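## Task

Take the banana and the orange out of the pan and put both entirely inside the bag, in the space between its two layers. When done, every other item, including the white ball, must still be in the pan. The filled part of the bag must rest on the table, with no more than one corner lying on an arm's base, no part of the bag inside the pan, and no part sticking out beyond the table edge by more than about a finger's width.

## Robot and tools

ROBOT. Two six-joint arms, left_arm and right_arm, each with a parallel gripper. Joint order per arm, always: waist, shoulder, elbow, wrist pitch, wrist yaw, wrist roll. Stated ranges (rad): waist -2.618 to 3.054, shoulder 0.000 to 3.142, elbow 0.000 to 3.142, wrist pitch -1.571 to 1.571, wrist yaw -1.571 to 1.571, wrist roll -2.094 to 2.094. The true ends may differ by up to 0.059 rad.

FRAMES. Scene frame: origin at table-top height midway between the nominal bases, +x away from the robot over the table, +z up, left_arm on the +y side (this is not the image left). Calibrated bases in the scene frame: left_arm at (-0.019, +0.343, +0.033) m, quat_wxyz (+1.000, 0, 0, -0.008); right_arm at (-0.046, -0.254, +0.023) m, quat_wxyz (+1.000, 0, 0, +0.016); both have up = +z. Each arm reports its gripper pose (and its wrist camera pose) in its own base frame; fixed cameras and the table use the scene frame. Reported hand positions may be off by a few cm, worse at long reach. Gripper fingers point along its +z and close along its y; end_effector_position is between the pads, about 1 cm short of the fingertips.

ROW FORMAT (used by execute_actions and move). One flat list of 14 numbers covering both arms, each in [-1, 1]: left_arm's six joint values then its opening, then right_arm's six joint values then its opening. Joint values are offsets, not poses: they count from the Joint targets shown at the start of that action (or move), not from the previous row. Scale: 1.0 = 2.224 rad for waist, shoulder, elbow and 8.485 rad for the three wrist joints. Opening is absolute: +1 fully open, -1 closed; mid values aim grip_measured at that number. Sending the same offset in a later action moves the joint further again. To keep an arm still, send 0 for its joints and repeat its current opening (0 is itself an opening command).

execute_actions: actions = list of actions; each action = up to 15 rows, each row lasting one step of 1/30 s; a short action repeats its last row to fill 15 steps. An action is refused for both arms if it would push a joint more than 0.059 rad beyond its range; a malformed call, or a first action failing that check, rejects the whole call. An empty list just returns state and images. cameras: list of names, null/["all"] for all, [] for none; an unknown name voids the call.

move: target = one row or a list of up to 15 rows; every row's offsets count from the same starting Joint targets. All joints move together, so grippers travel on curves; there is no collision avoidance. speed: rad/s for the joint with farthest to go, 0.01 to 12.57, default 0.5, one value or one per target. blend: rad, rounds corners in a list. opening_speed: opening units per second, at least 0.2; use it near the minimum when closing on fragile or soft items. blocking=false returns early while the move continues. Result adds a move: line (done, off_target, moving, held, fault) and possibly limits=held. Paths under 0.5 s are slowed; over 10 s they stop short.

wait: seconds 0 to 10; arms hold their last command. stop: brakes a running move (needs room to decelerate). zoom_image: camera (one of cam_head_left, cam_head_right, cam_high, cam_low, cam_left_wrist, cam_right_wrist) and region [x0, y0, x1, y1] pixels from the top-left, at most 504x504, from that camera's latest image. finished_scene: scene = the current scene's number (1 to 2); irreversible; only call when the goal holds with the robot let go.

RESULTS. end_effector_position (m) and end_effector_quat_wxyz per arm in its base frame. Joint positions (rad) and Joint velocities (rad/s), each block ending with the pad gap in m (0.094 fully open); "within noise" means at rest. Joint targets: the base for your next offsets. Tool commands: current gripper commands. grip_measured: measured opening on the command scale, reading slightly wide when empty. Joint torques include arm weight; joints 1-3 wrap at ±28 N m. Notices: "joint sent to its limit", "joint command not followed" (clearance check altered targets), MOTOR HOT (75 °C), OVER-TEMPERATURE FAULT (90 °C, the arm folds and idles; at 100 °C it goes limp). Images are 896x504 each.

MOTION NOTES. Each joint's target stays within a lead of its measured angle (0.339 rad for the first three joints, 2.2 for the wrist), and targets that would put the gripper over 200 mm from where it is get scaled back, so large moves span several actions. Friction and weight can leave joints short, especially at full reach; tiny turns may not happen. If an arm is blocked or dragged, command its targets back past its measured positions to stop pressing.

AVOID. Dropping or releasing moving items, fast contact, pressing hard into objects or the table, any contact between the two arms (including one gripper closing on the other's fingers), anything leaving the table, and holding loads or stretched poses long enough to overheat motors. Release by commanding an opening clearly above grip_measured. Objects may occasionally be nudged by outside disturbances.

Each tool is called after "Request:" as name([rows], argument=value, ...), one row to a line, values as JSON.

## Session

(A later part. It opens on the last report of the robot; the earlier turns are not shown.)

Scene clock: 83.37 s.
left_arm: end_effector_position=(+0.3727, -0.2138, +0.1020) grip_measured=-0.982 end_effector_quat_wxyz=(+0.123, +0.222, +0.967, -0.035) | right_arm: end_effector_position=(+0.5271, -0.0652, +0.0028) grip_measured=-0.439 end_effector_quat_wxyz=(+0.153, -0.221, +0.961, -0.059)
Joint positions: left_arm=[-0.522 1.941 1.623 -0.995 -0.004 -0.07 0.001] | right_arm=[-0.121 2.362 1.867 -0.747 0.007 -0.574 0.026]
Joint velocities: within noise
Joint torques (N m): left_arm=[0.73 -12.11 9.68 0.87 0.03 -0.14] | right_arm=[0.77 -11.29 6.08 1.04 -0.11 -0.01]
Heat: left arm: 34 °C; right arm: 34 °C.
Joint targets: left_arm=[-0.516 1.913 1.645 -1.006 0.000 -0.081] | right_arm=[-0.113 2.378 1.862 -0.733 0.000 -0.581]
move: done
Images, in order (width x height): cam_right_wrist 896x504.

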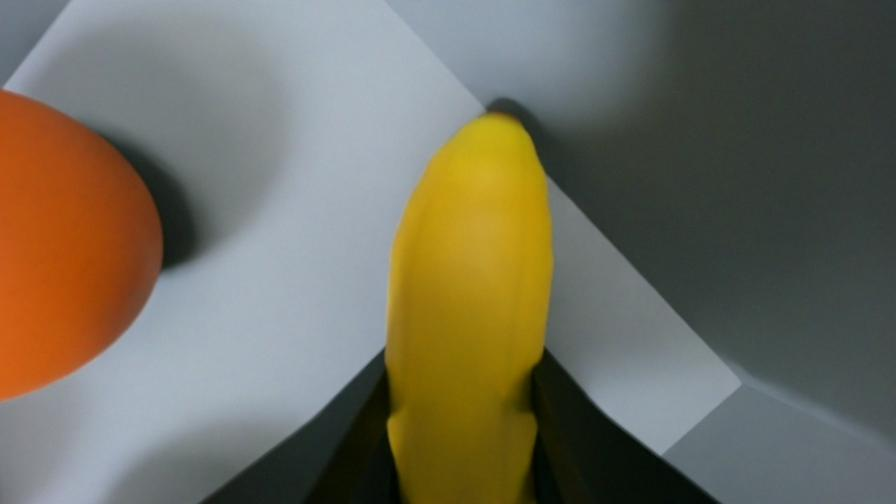

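Request:
move([
  [0,0,0,0,0,0,-1,0,-0.0454,0.1115,-0.0411,0,0,-0.6],
  [0,0,0,0,0,0,-1,0,-0.5926,-0.4955,0.0392,0,0,-0.6],
  [0,0,0,0,0,0,-1,0.3503,-0.5926,-0.4955,0.0392,0,-0.1167,-0.6],
], speed=[0.3,0.7,0.7])

Request:
zoom_image(camera="cam_head_left", region=[250, 180, 510, 380])

Request:
zoom_image(camera="cam_low", region=[310, 230, 570, 390])

Scene clock: 89.87 s.
left_arm: end_effector_position=(+0.3727, -0.2138, +0.1020) grip_measured=-0.982 end_effector_quat_wxyz=(+0.123, +0.222, +0.967, -0.035) | right_arm: end_effector_position=(+0.2604, +0.2008, +0.1622) grip_measured=-0.442 end_effector_quat_wxyz=(-0.364, +0.819, -0.406, +0.179)
Joint positions: left_arm=[-0.522 1.941 1.623 -0.995 -0.004 -0.07 0.001] | right_arm=[0.659 1.077 0.762 -0.421 0.005 -1.564 0.026]
Joint velocities: within noise
Joint torques (N m): left_arm=[0.7 -12.08 9.73 0.87 0.04 -0.14] | right_arm=[0.65 -4.53 7.16 1.81 -0.11 0.01]
Heat: left arm: 35 °C; right arm: 35 °C.
Joint targets: left_arm=[-0.516 1.913 1.645 -1.006 0.000 -0.081] | right_arm=[0.666 1.060 0.760 -0.400 0.000 -1.572]
move: done

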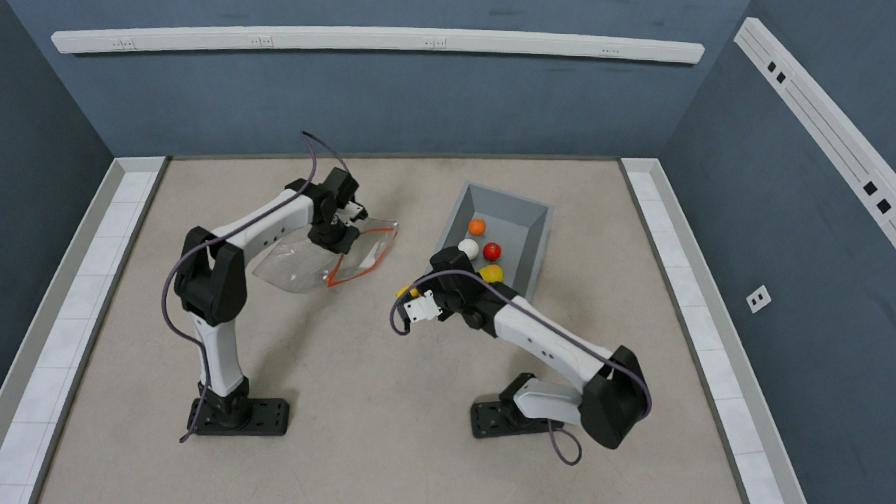

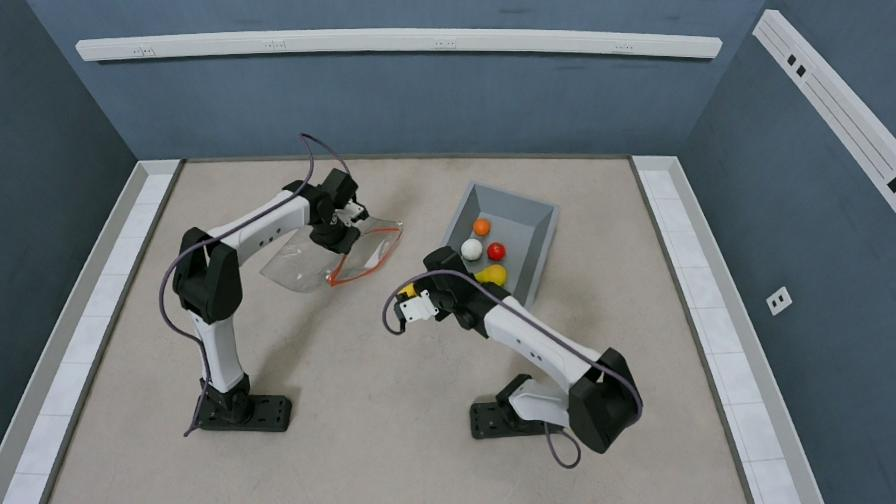

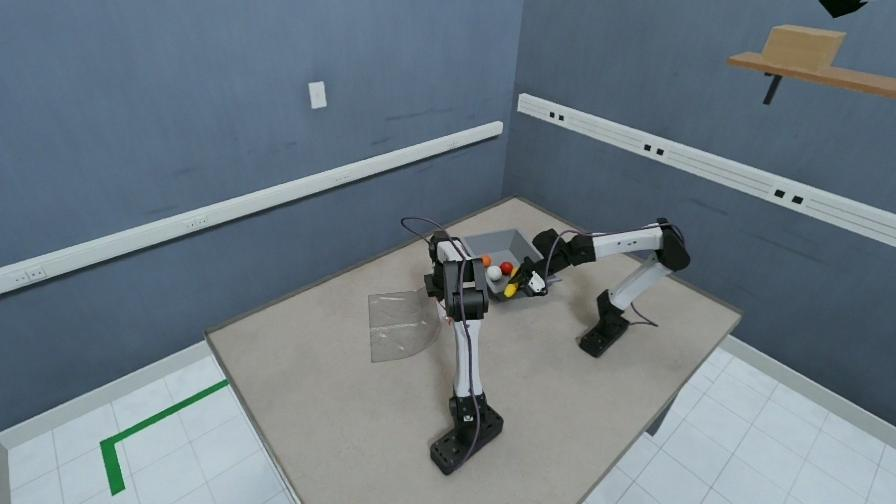

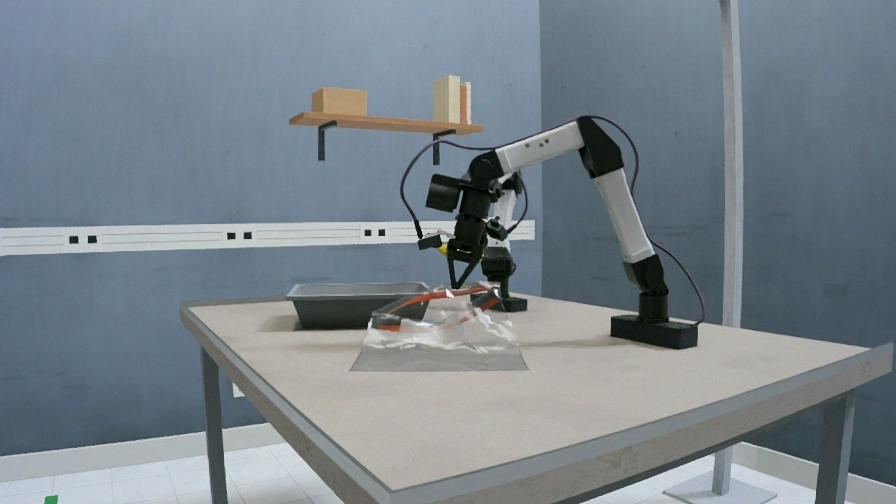

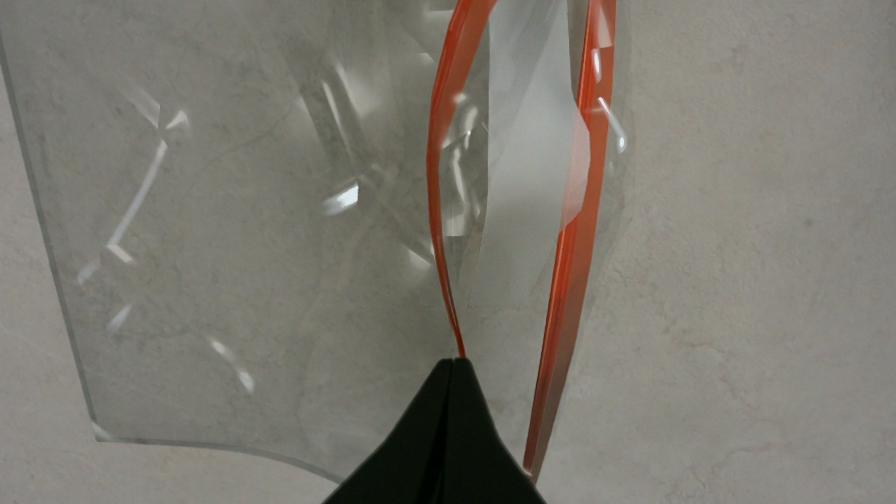

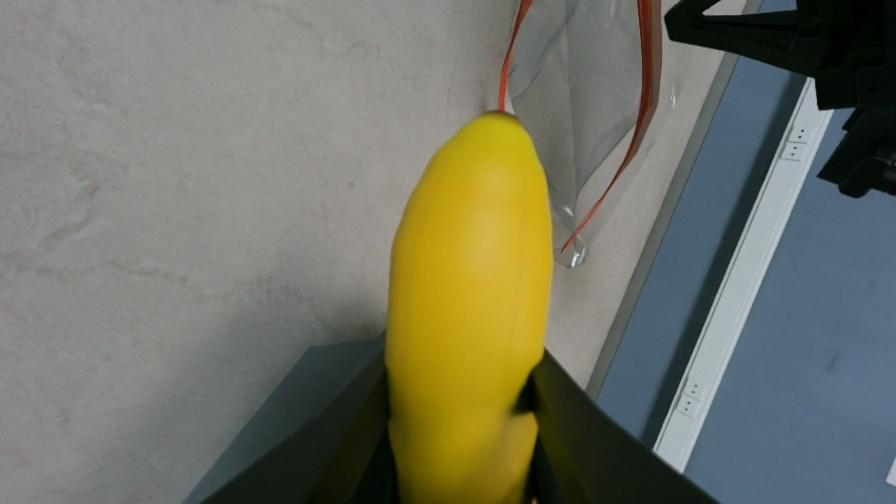

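Scaled by 1.938 from the camera's 896x504 image, which has a finer 1280x720 frame.

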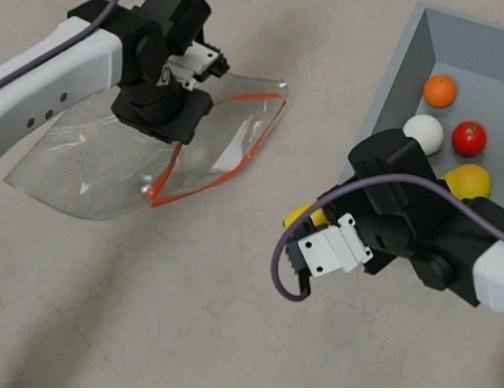

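Scaled by 1.938 from the camera's 896x504 image, which has a finer 1280x720 frame.

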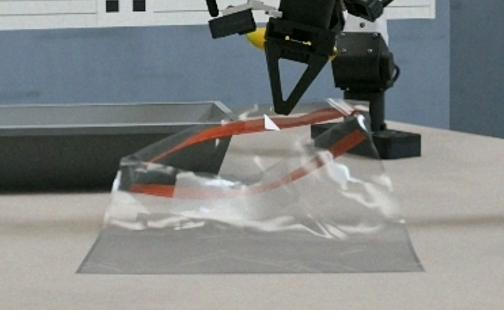

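Request:
execute_actions(actions=[])

Scene clock: 90.80 s.
left_arm: end_effector_position=(+0.3727, -0.2138, +0.1020) grip_measured=-0.982 end_effector_quat_wxyz=(+0.123, +0.222, +0.967, -0.035) | right_arm: end_effector_position=(+0.2604, +0.2008, +0.1622) grip_measured=-0.442 end_effector_quat_wxyz=(-0.364, +0.819, -0.405, +0.179)
Joint positions: left_arm=[-0.522 1.941 1.623 -0.995 -0.004 -0.07 0.001] | right_arm=[0.659 1.077 0.762 -0.421 0.005 -1.565 0.026]
Joint velocities: within noise
Joint torques (N m): left_arm=[0.68 -12.14 9.69 0.86 0.05 -0.13] | right_arm=[0.64 -4.53 7.15 1.79 -0.11 0.03]
Heat: left arm: 36 °C; right arm: 35 °C.
Joint targets: left_arm=[-0.516 1.913 1.645 -1.006 0.000 -0.081] | right_arm=[0.666 1.060 0.760 -0.400 0.000 -1.572]
Tool commands: left_gripper/opening=-1.0 right_gripper/opening=-0.6

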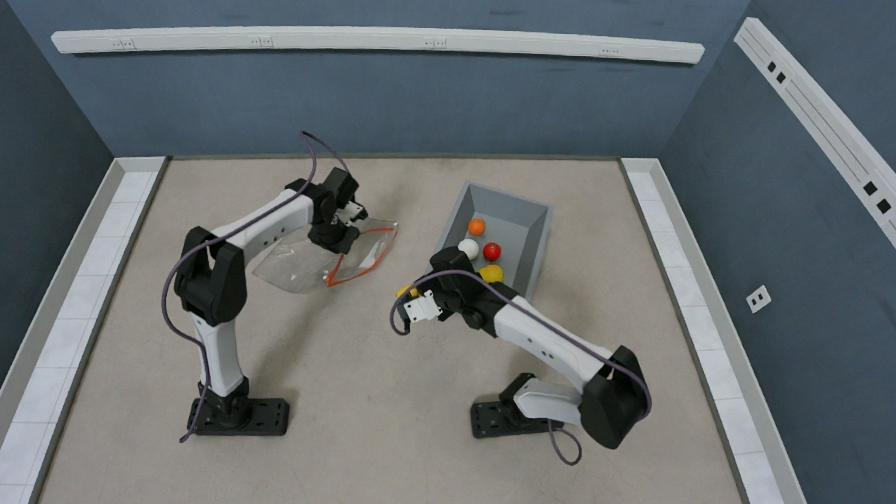

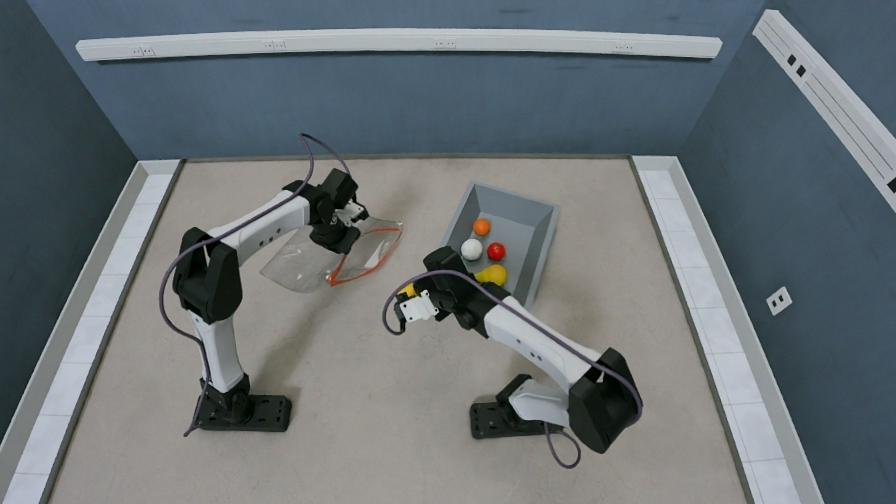

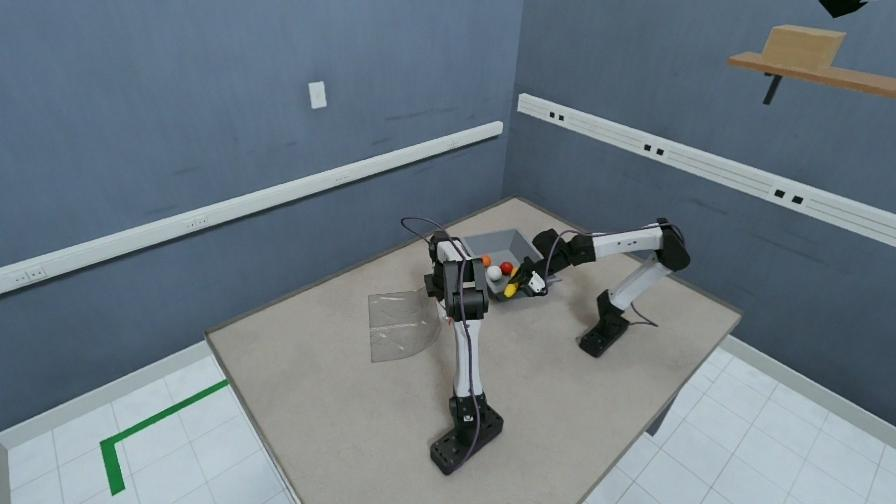

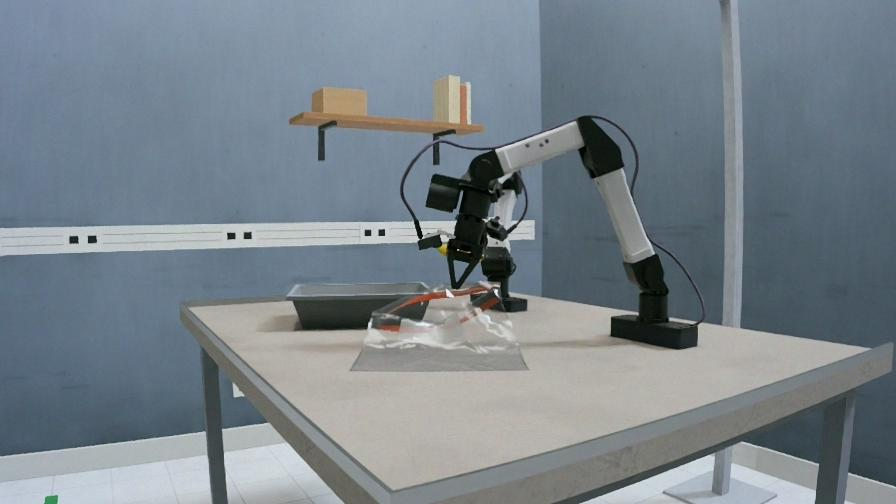

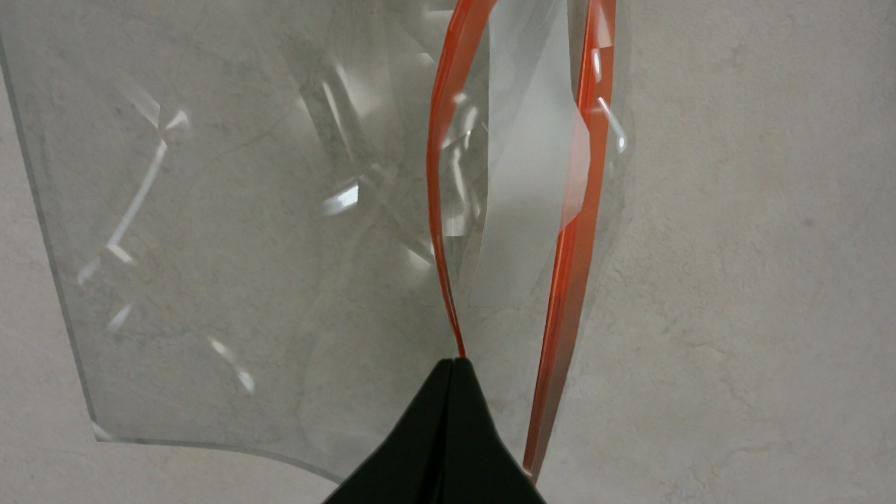

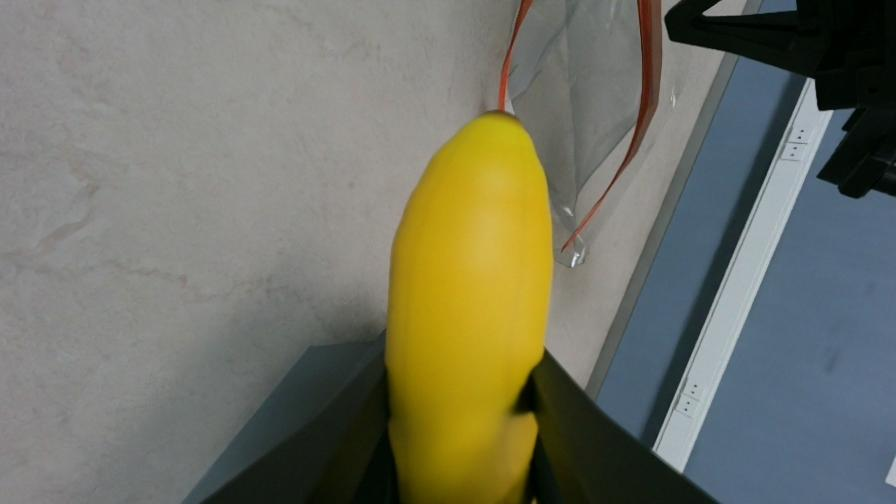

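Request:
move(target=[0,0,0,0,0,0,-1,-0.0207,0.399,-0.0756,0.1716,-0.0177,0,-0.6], speed=0.7)

Scene clock: 94.70 s.
left_arm: end_effector_position=(+0.3727, -0.2138, +0.1020) grip_measured=-0.982 end_effector_quat_wxyz=(+0.123, +0.222, +0.967, -0.035) | right_arm: end_effector_position=(+0.3588, +0.2894, +0.0589) grip_measured=-0.442 end_effector_quat_wxyz=(-0.548, +0.737, -0.332, +0.215)
Joint positions: left_arm=[-0.522 1.941 1.623 -0.995 -0.004 -0.07 0.001] | right_arm=[0.627 1.939 0.593 1.031 -0.139 -1.566 0.026]
Joint velocities: within noise
Joint torques (N m): left_arm=[0.7 -12.11 9.69 0.86 0.04 -0.14] | right_arm=[-0.68 -6.93 4.41 2.13 -0.2 0.05]
Heat: left arm: 36 °C; right arm: 35 °C.
Joint targets: left_arm=[-0.516 1.913 1.645 -1.006 0.000 -0.081] | right_arm=[0.619 1.947 0.592 1.056 -0.150 -1.572]
move: done

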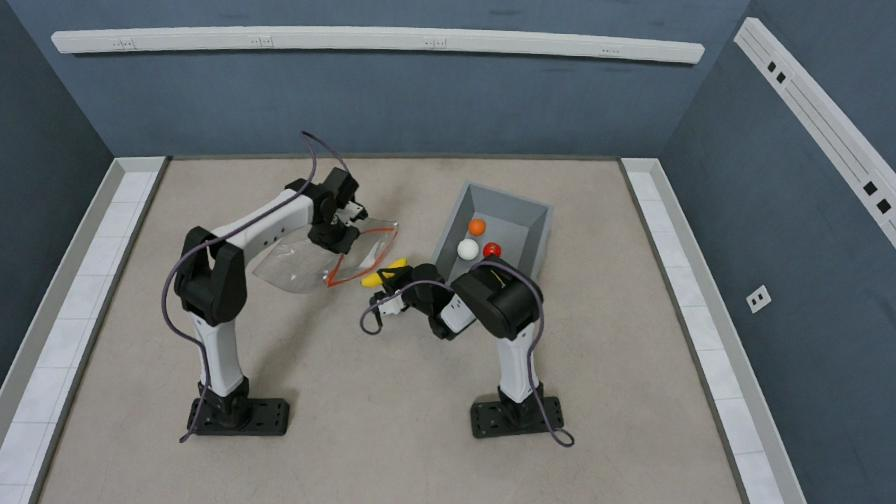

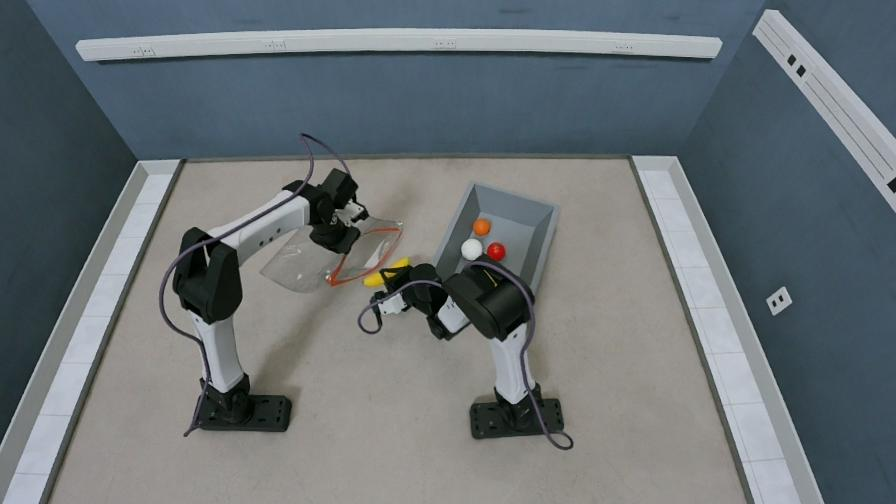

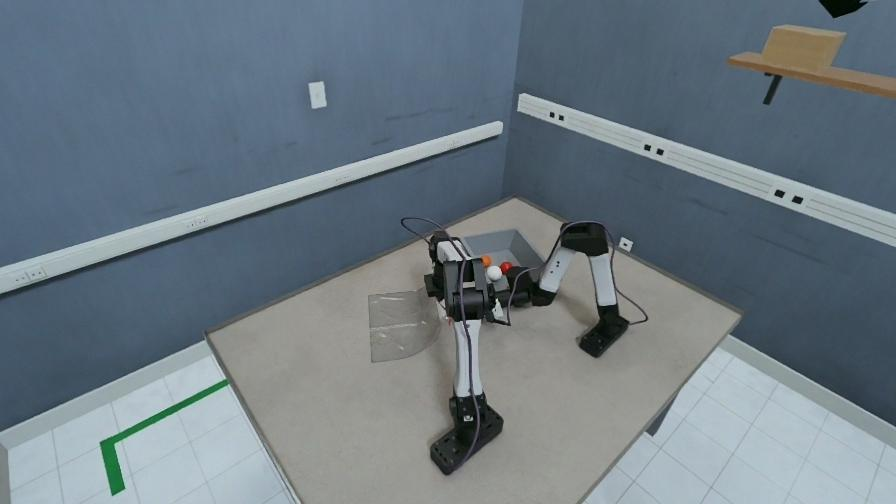

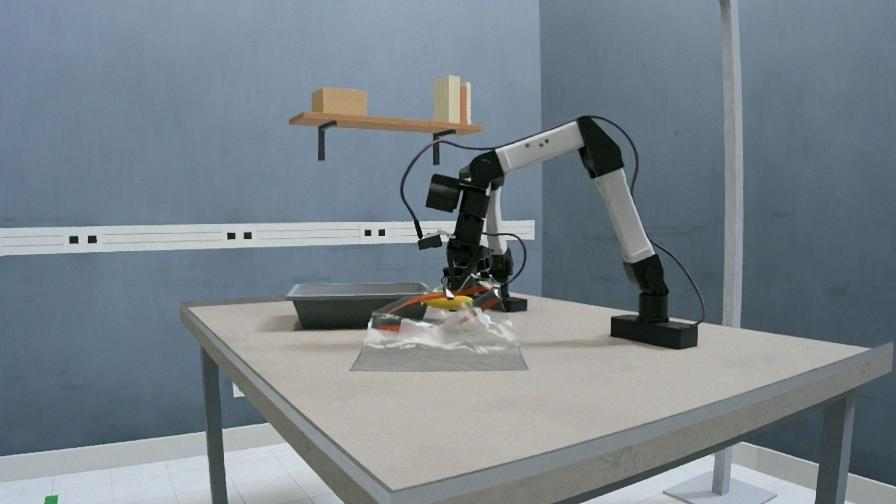

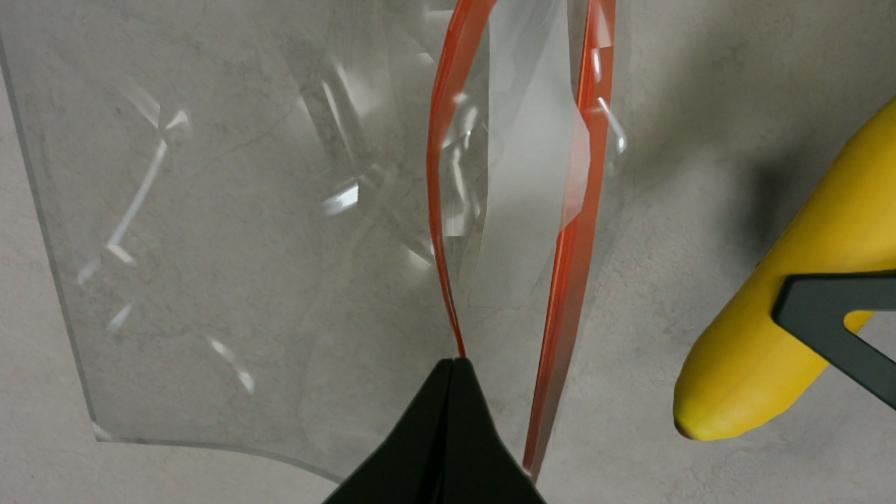

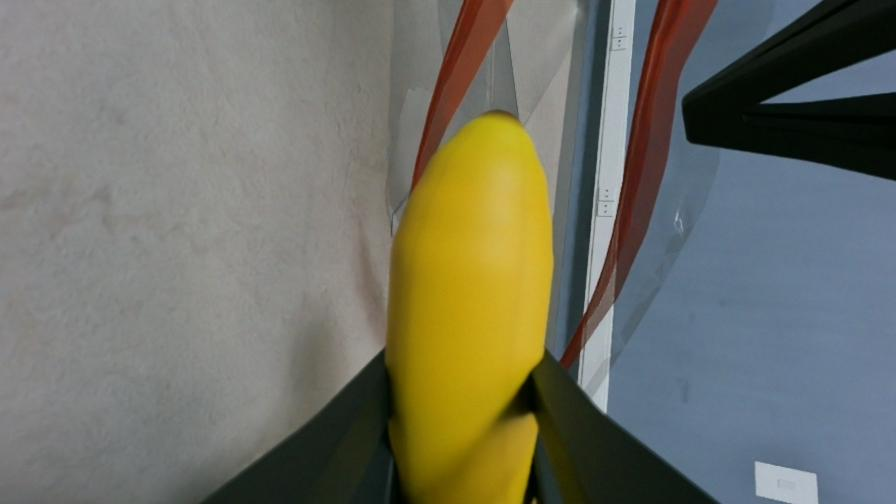

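Request:
move([
  [0,0,0,0,0,0,-1,-0.0243,0,0,0,-0.02,0,-0.6],
  [0,0,0,0,0,0,-1,-0.0243,0.0725,0.1384,-0.0174,-0.02,0,-0.6],
], speed=0.4)

Request:
zoom_image(camera="cam_head_left", region=[230, 140, 530, 340])

Request:
zoom_image(camera="cam_low", region=[280, 230, 580, 390])

Scene clock: 97.10 s.
left_arm: end_effector_position=(+0.3727, -0.2138, +0.1020) grip_measured=-0.982 end_effector_quat_wxyz=(+0.123, +0.222, +0.967, -0.035) | right_arm: end_effector_position=(+0.4085, +0.3250, +0.0596) grip_measured=-0.442 end_effector_quat_wxyz=(-0.570, +0.744, -0.305, +0.167)
Joint positions: left_arm=[-0.522 1.941 1.623 -0.995 -0.004 -0.07 0.001] | right_arm=[0.572 2.095 0.878 0.902 -0.31 -1.566 0.026]
Joint velocities: within noise
Joint torques (N m): left_arm=[0.7 -12.12 9.72 0.87 0.05 -0.14] | right_arm=[-0.55 -8.28 7.15 1.88 -0.19 0.05]
Heat: left arm: 36 °C; right arm: 35 °C.
Joint targets: left_arm=[-0.516 1.913 1.645 -1.006 0.000 -0.081] | right_arm=[0.566 2.108 0.900 0.908 -0.320 -1.571]
move: done

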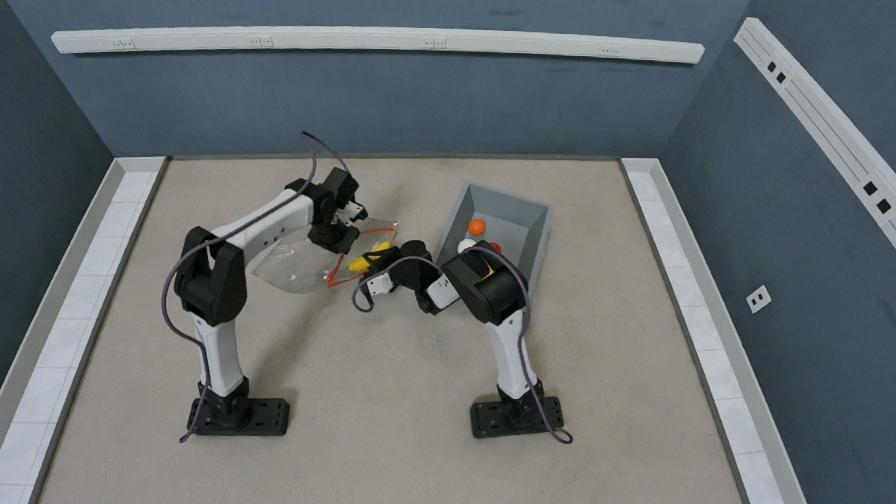

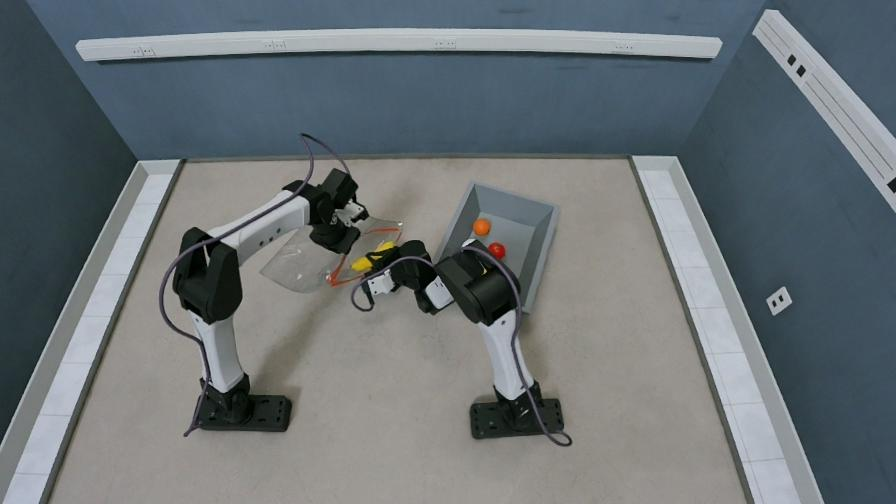

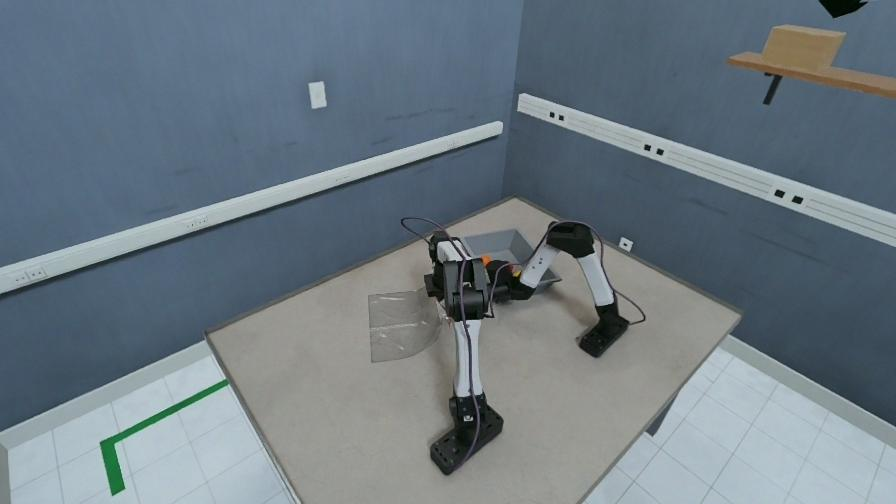

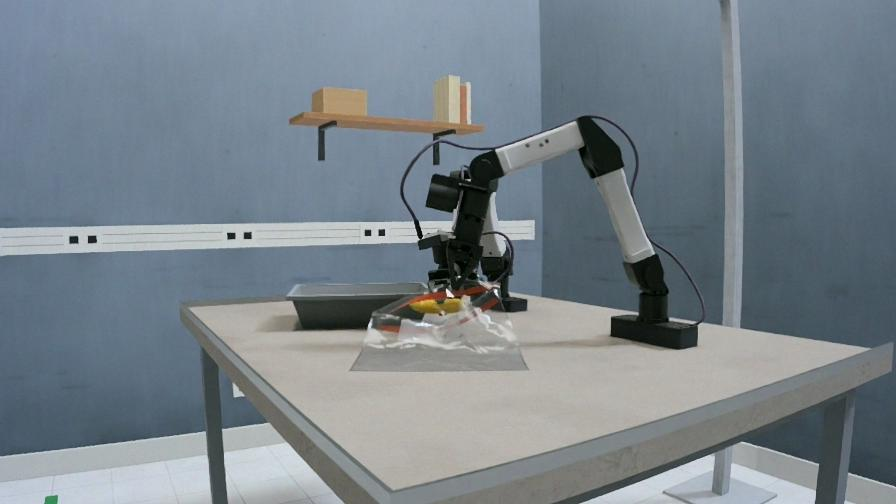

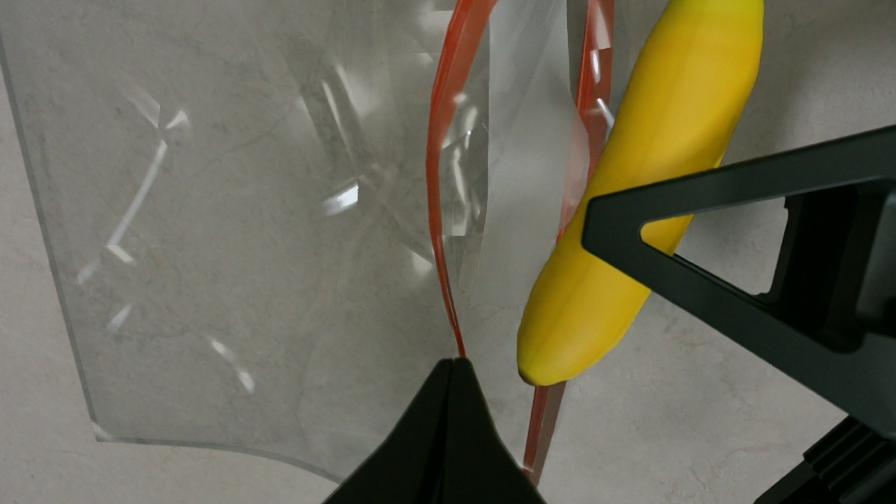

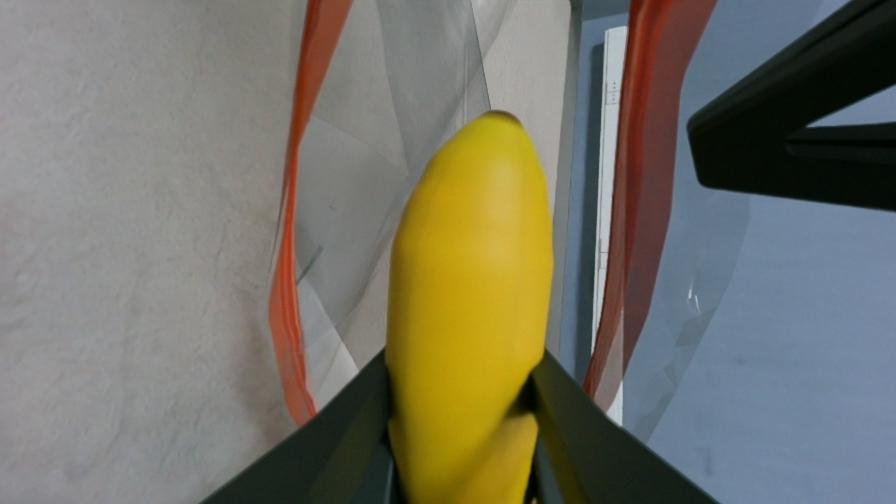

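Scaled by 1.680 from the camera's 896x504 image, which has a finer 1280x720 frame.

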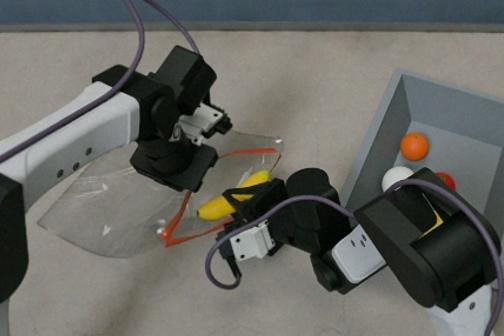

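Scaled by 1.680 from the camera's 896x504 image, which has a finer 1280x720 frame.

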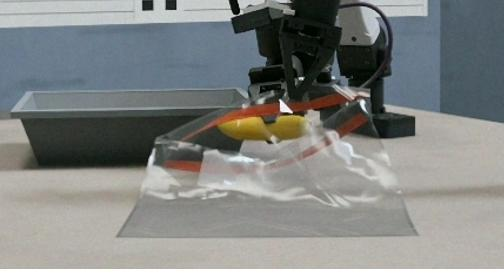

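Request:
move([
  [0,0,0,0,0,0,-1,0,0.0398,-0.0015,0.0108,0,0,-0.6],
  [0,0,0,0,0,0,-1,0.004,0.125,0.1424,-0.0045,0,0,-0.6],
], speed=0.25)

Request:
zoom_image(camera="cam_head_left", region=[230, 140, 530, 340])

Request:
zoom_image(camera="cam_low", region=[280, 230, 580, 390])

Scene clock: 99.70 s.
left_arm: end_effector_position=(+0.3727, -0.2138, +0.1020) grip_measured=-0.982 end_effector_quat_wxyz=(+0.123, +0.222, +0.967, -0.035) | right_arm: end_effector_position=(+0.4632, +0.3605, +0.0202) grip_measured=-0.442 end_effector_quat_wxyz=(-0.570, +0.744, -0.305, +0.167)
Joint positions: left_arm=[-0.522 1.941 1.623 -0.995 -0.004 -0.07 0.001] | right_arm=[0.572 2.372 1.193 0.865 -0.311 -1.566 0.026]
Joint velocities: within noise
Joint torques (N m): left_arm=[0.73 -12.14 9.69 0.86 0.05 -0.15] | right_arm=[0.34 -10.3 7.49 1.94 -0.18 0.06]
Heat: left arm: 37 °C; right arm: 35 °C.
Joint targets: left_arm=[-0.516 1.913 1.645 -1.006 0.000 -0.081] | right_arm=[0.575 2.387 1.217 0.870 -0.320 -1.571]
move: done

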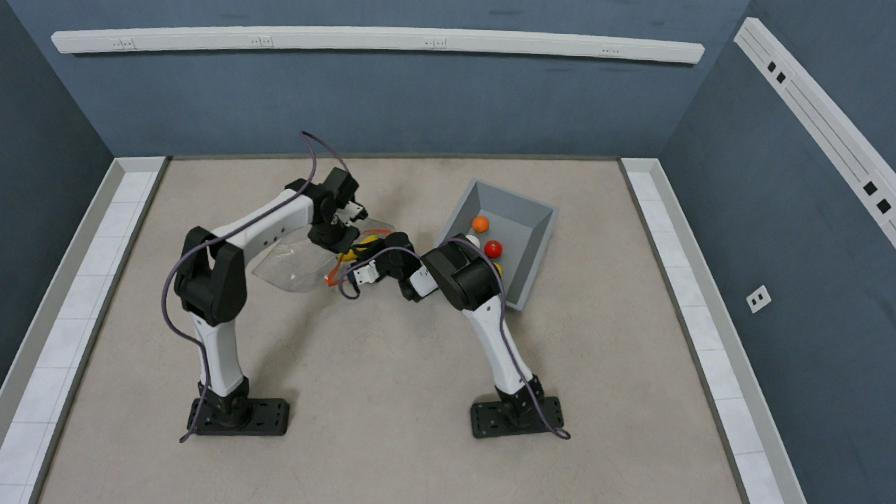

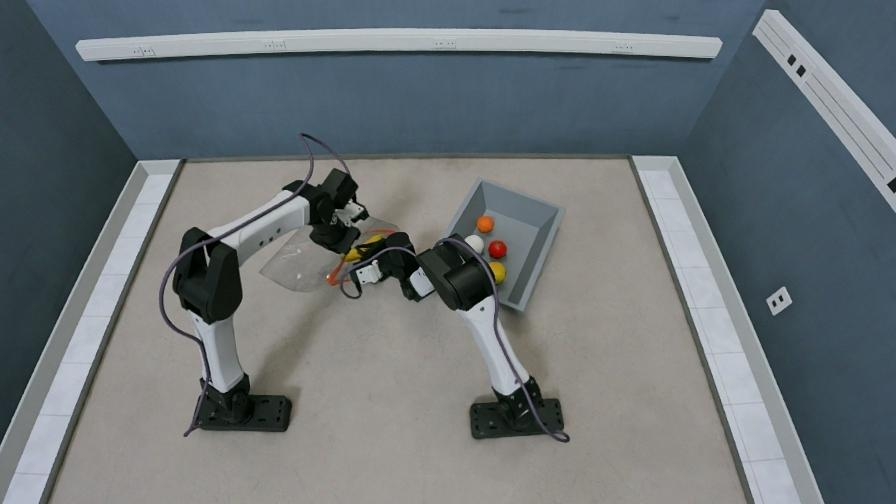

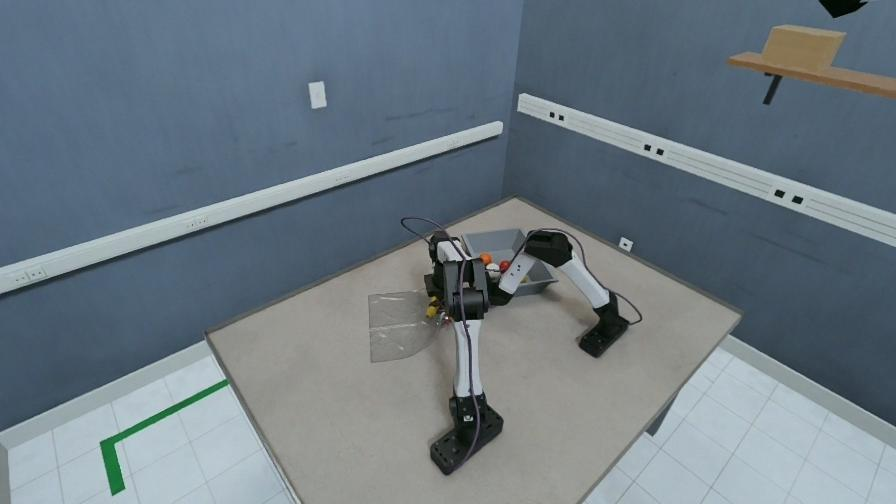

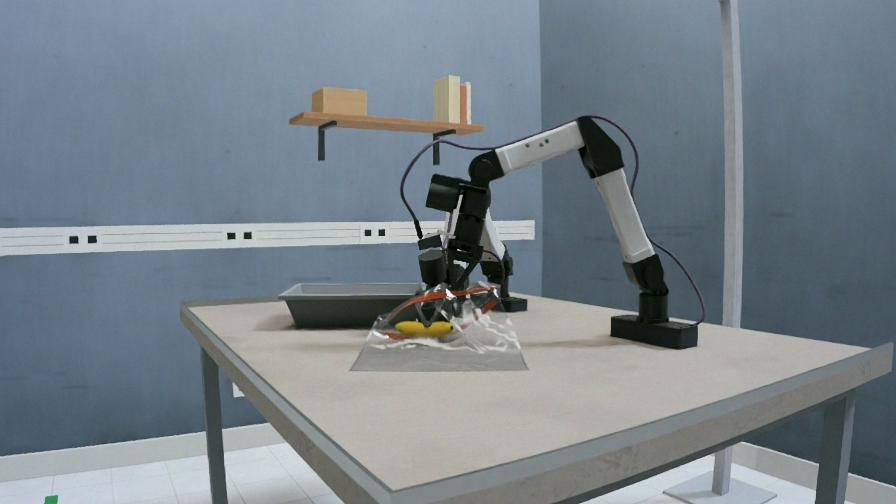

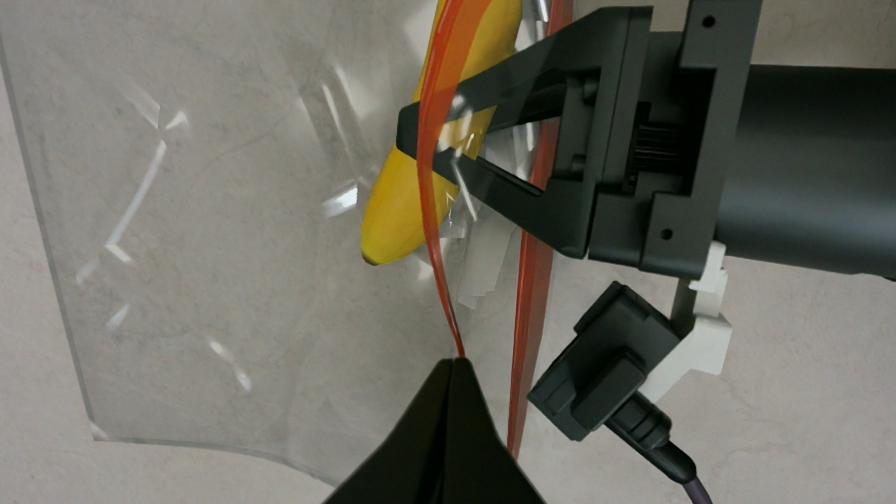

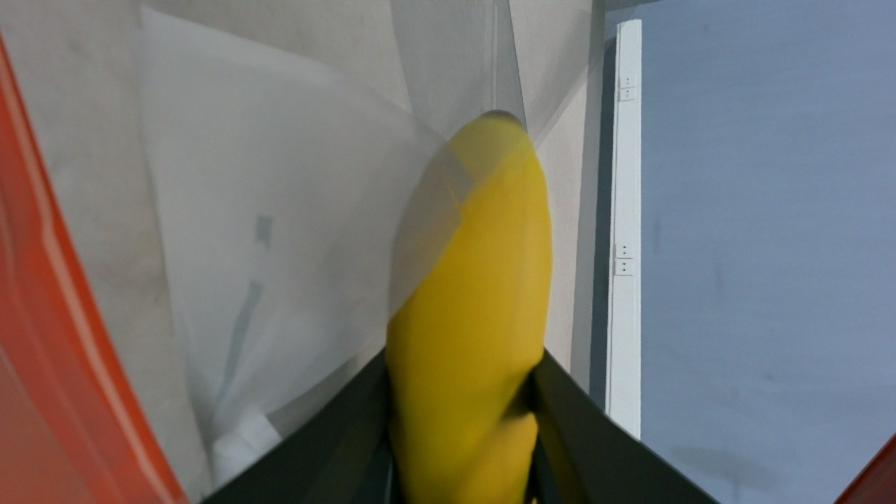

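Scaled by 1.680 from the camera's 896x504 image, which has a finer 1280x720 frame.

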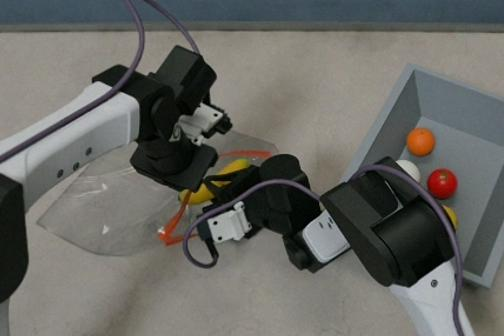

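Scaled by 1.680 from the camera's 896x504 image, which has a finer 1280x720 frame.

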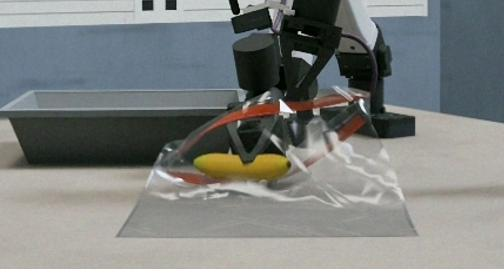

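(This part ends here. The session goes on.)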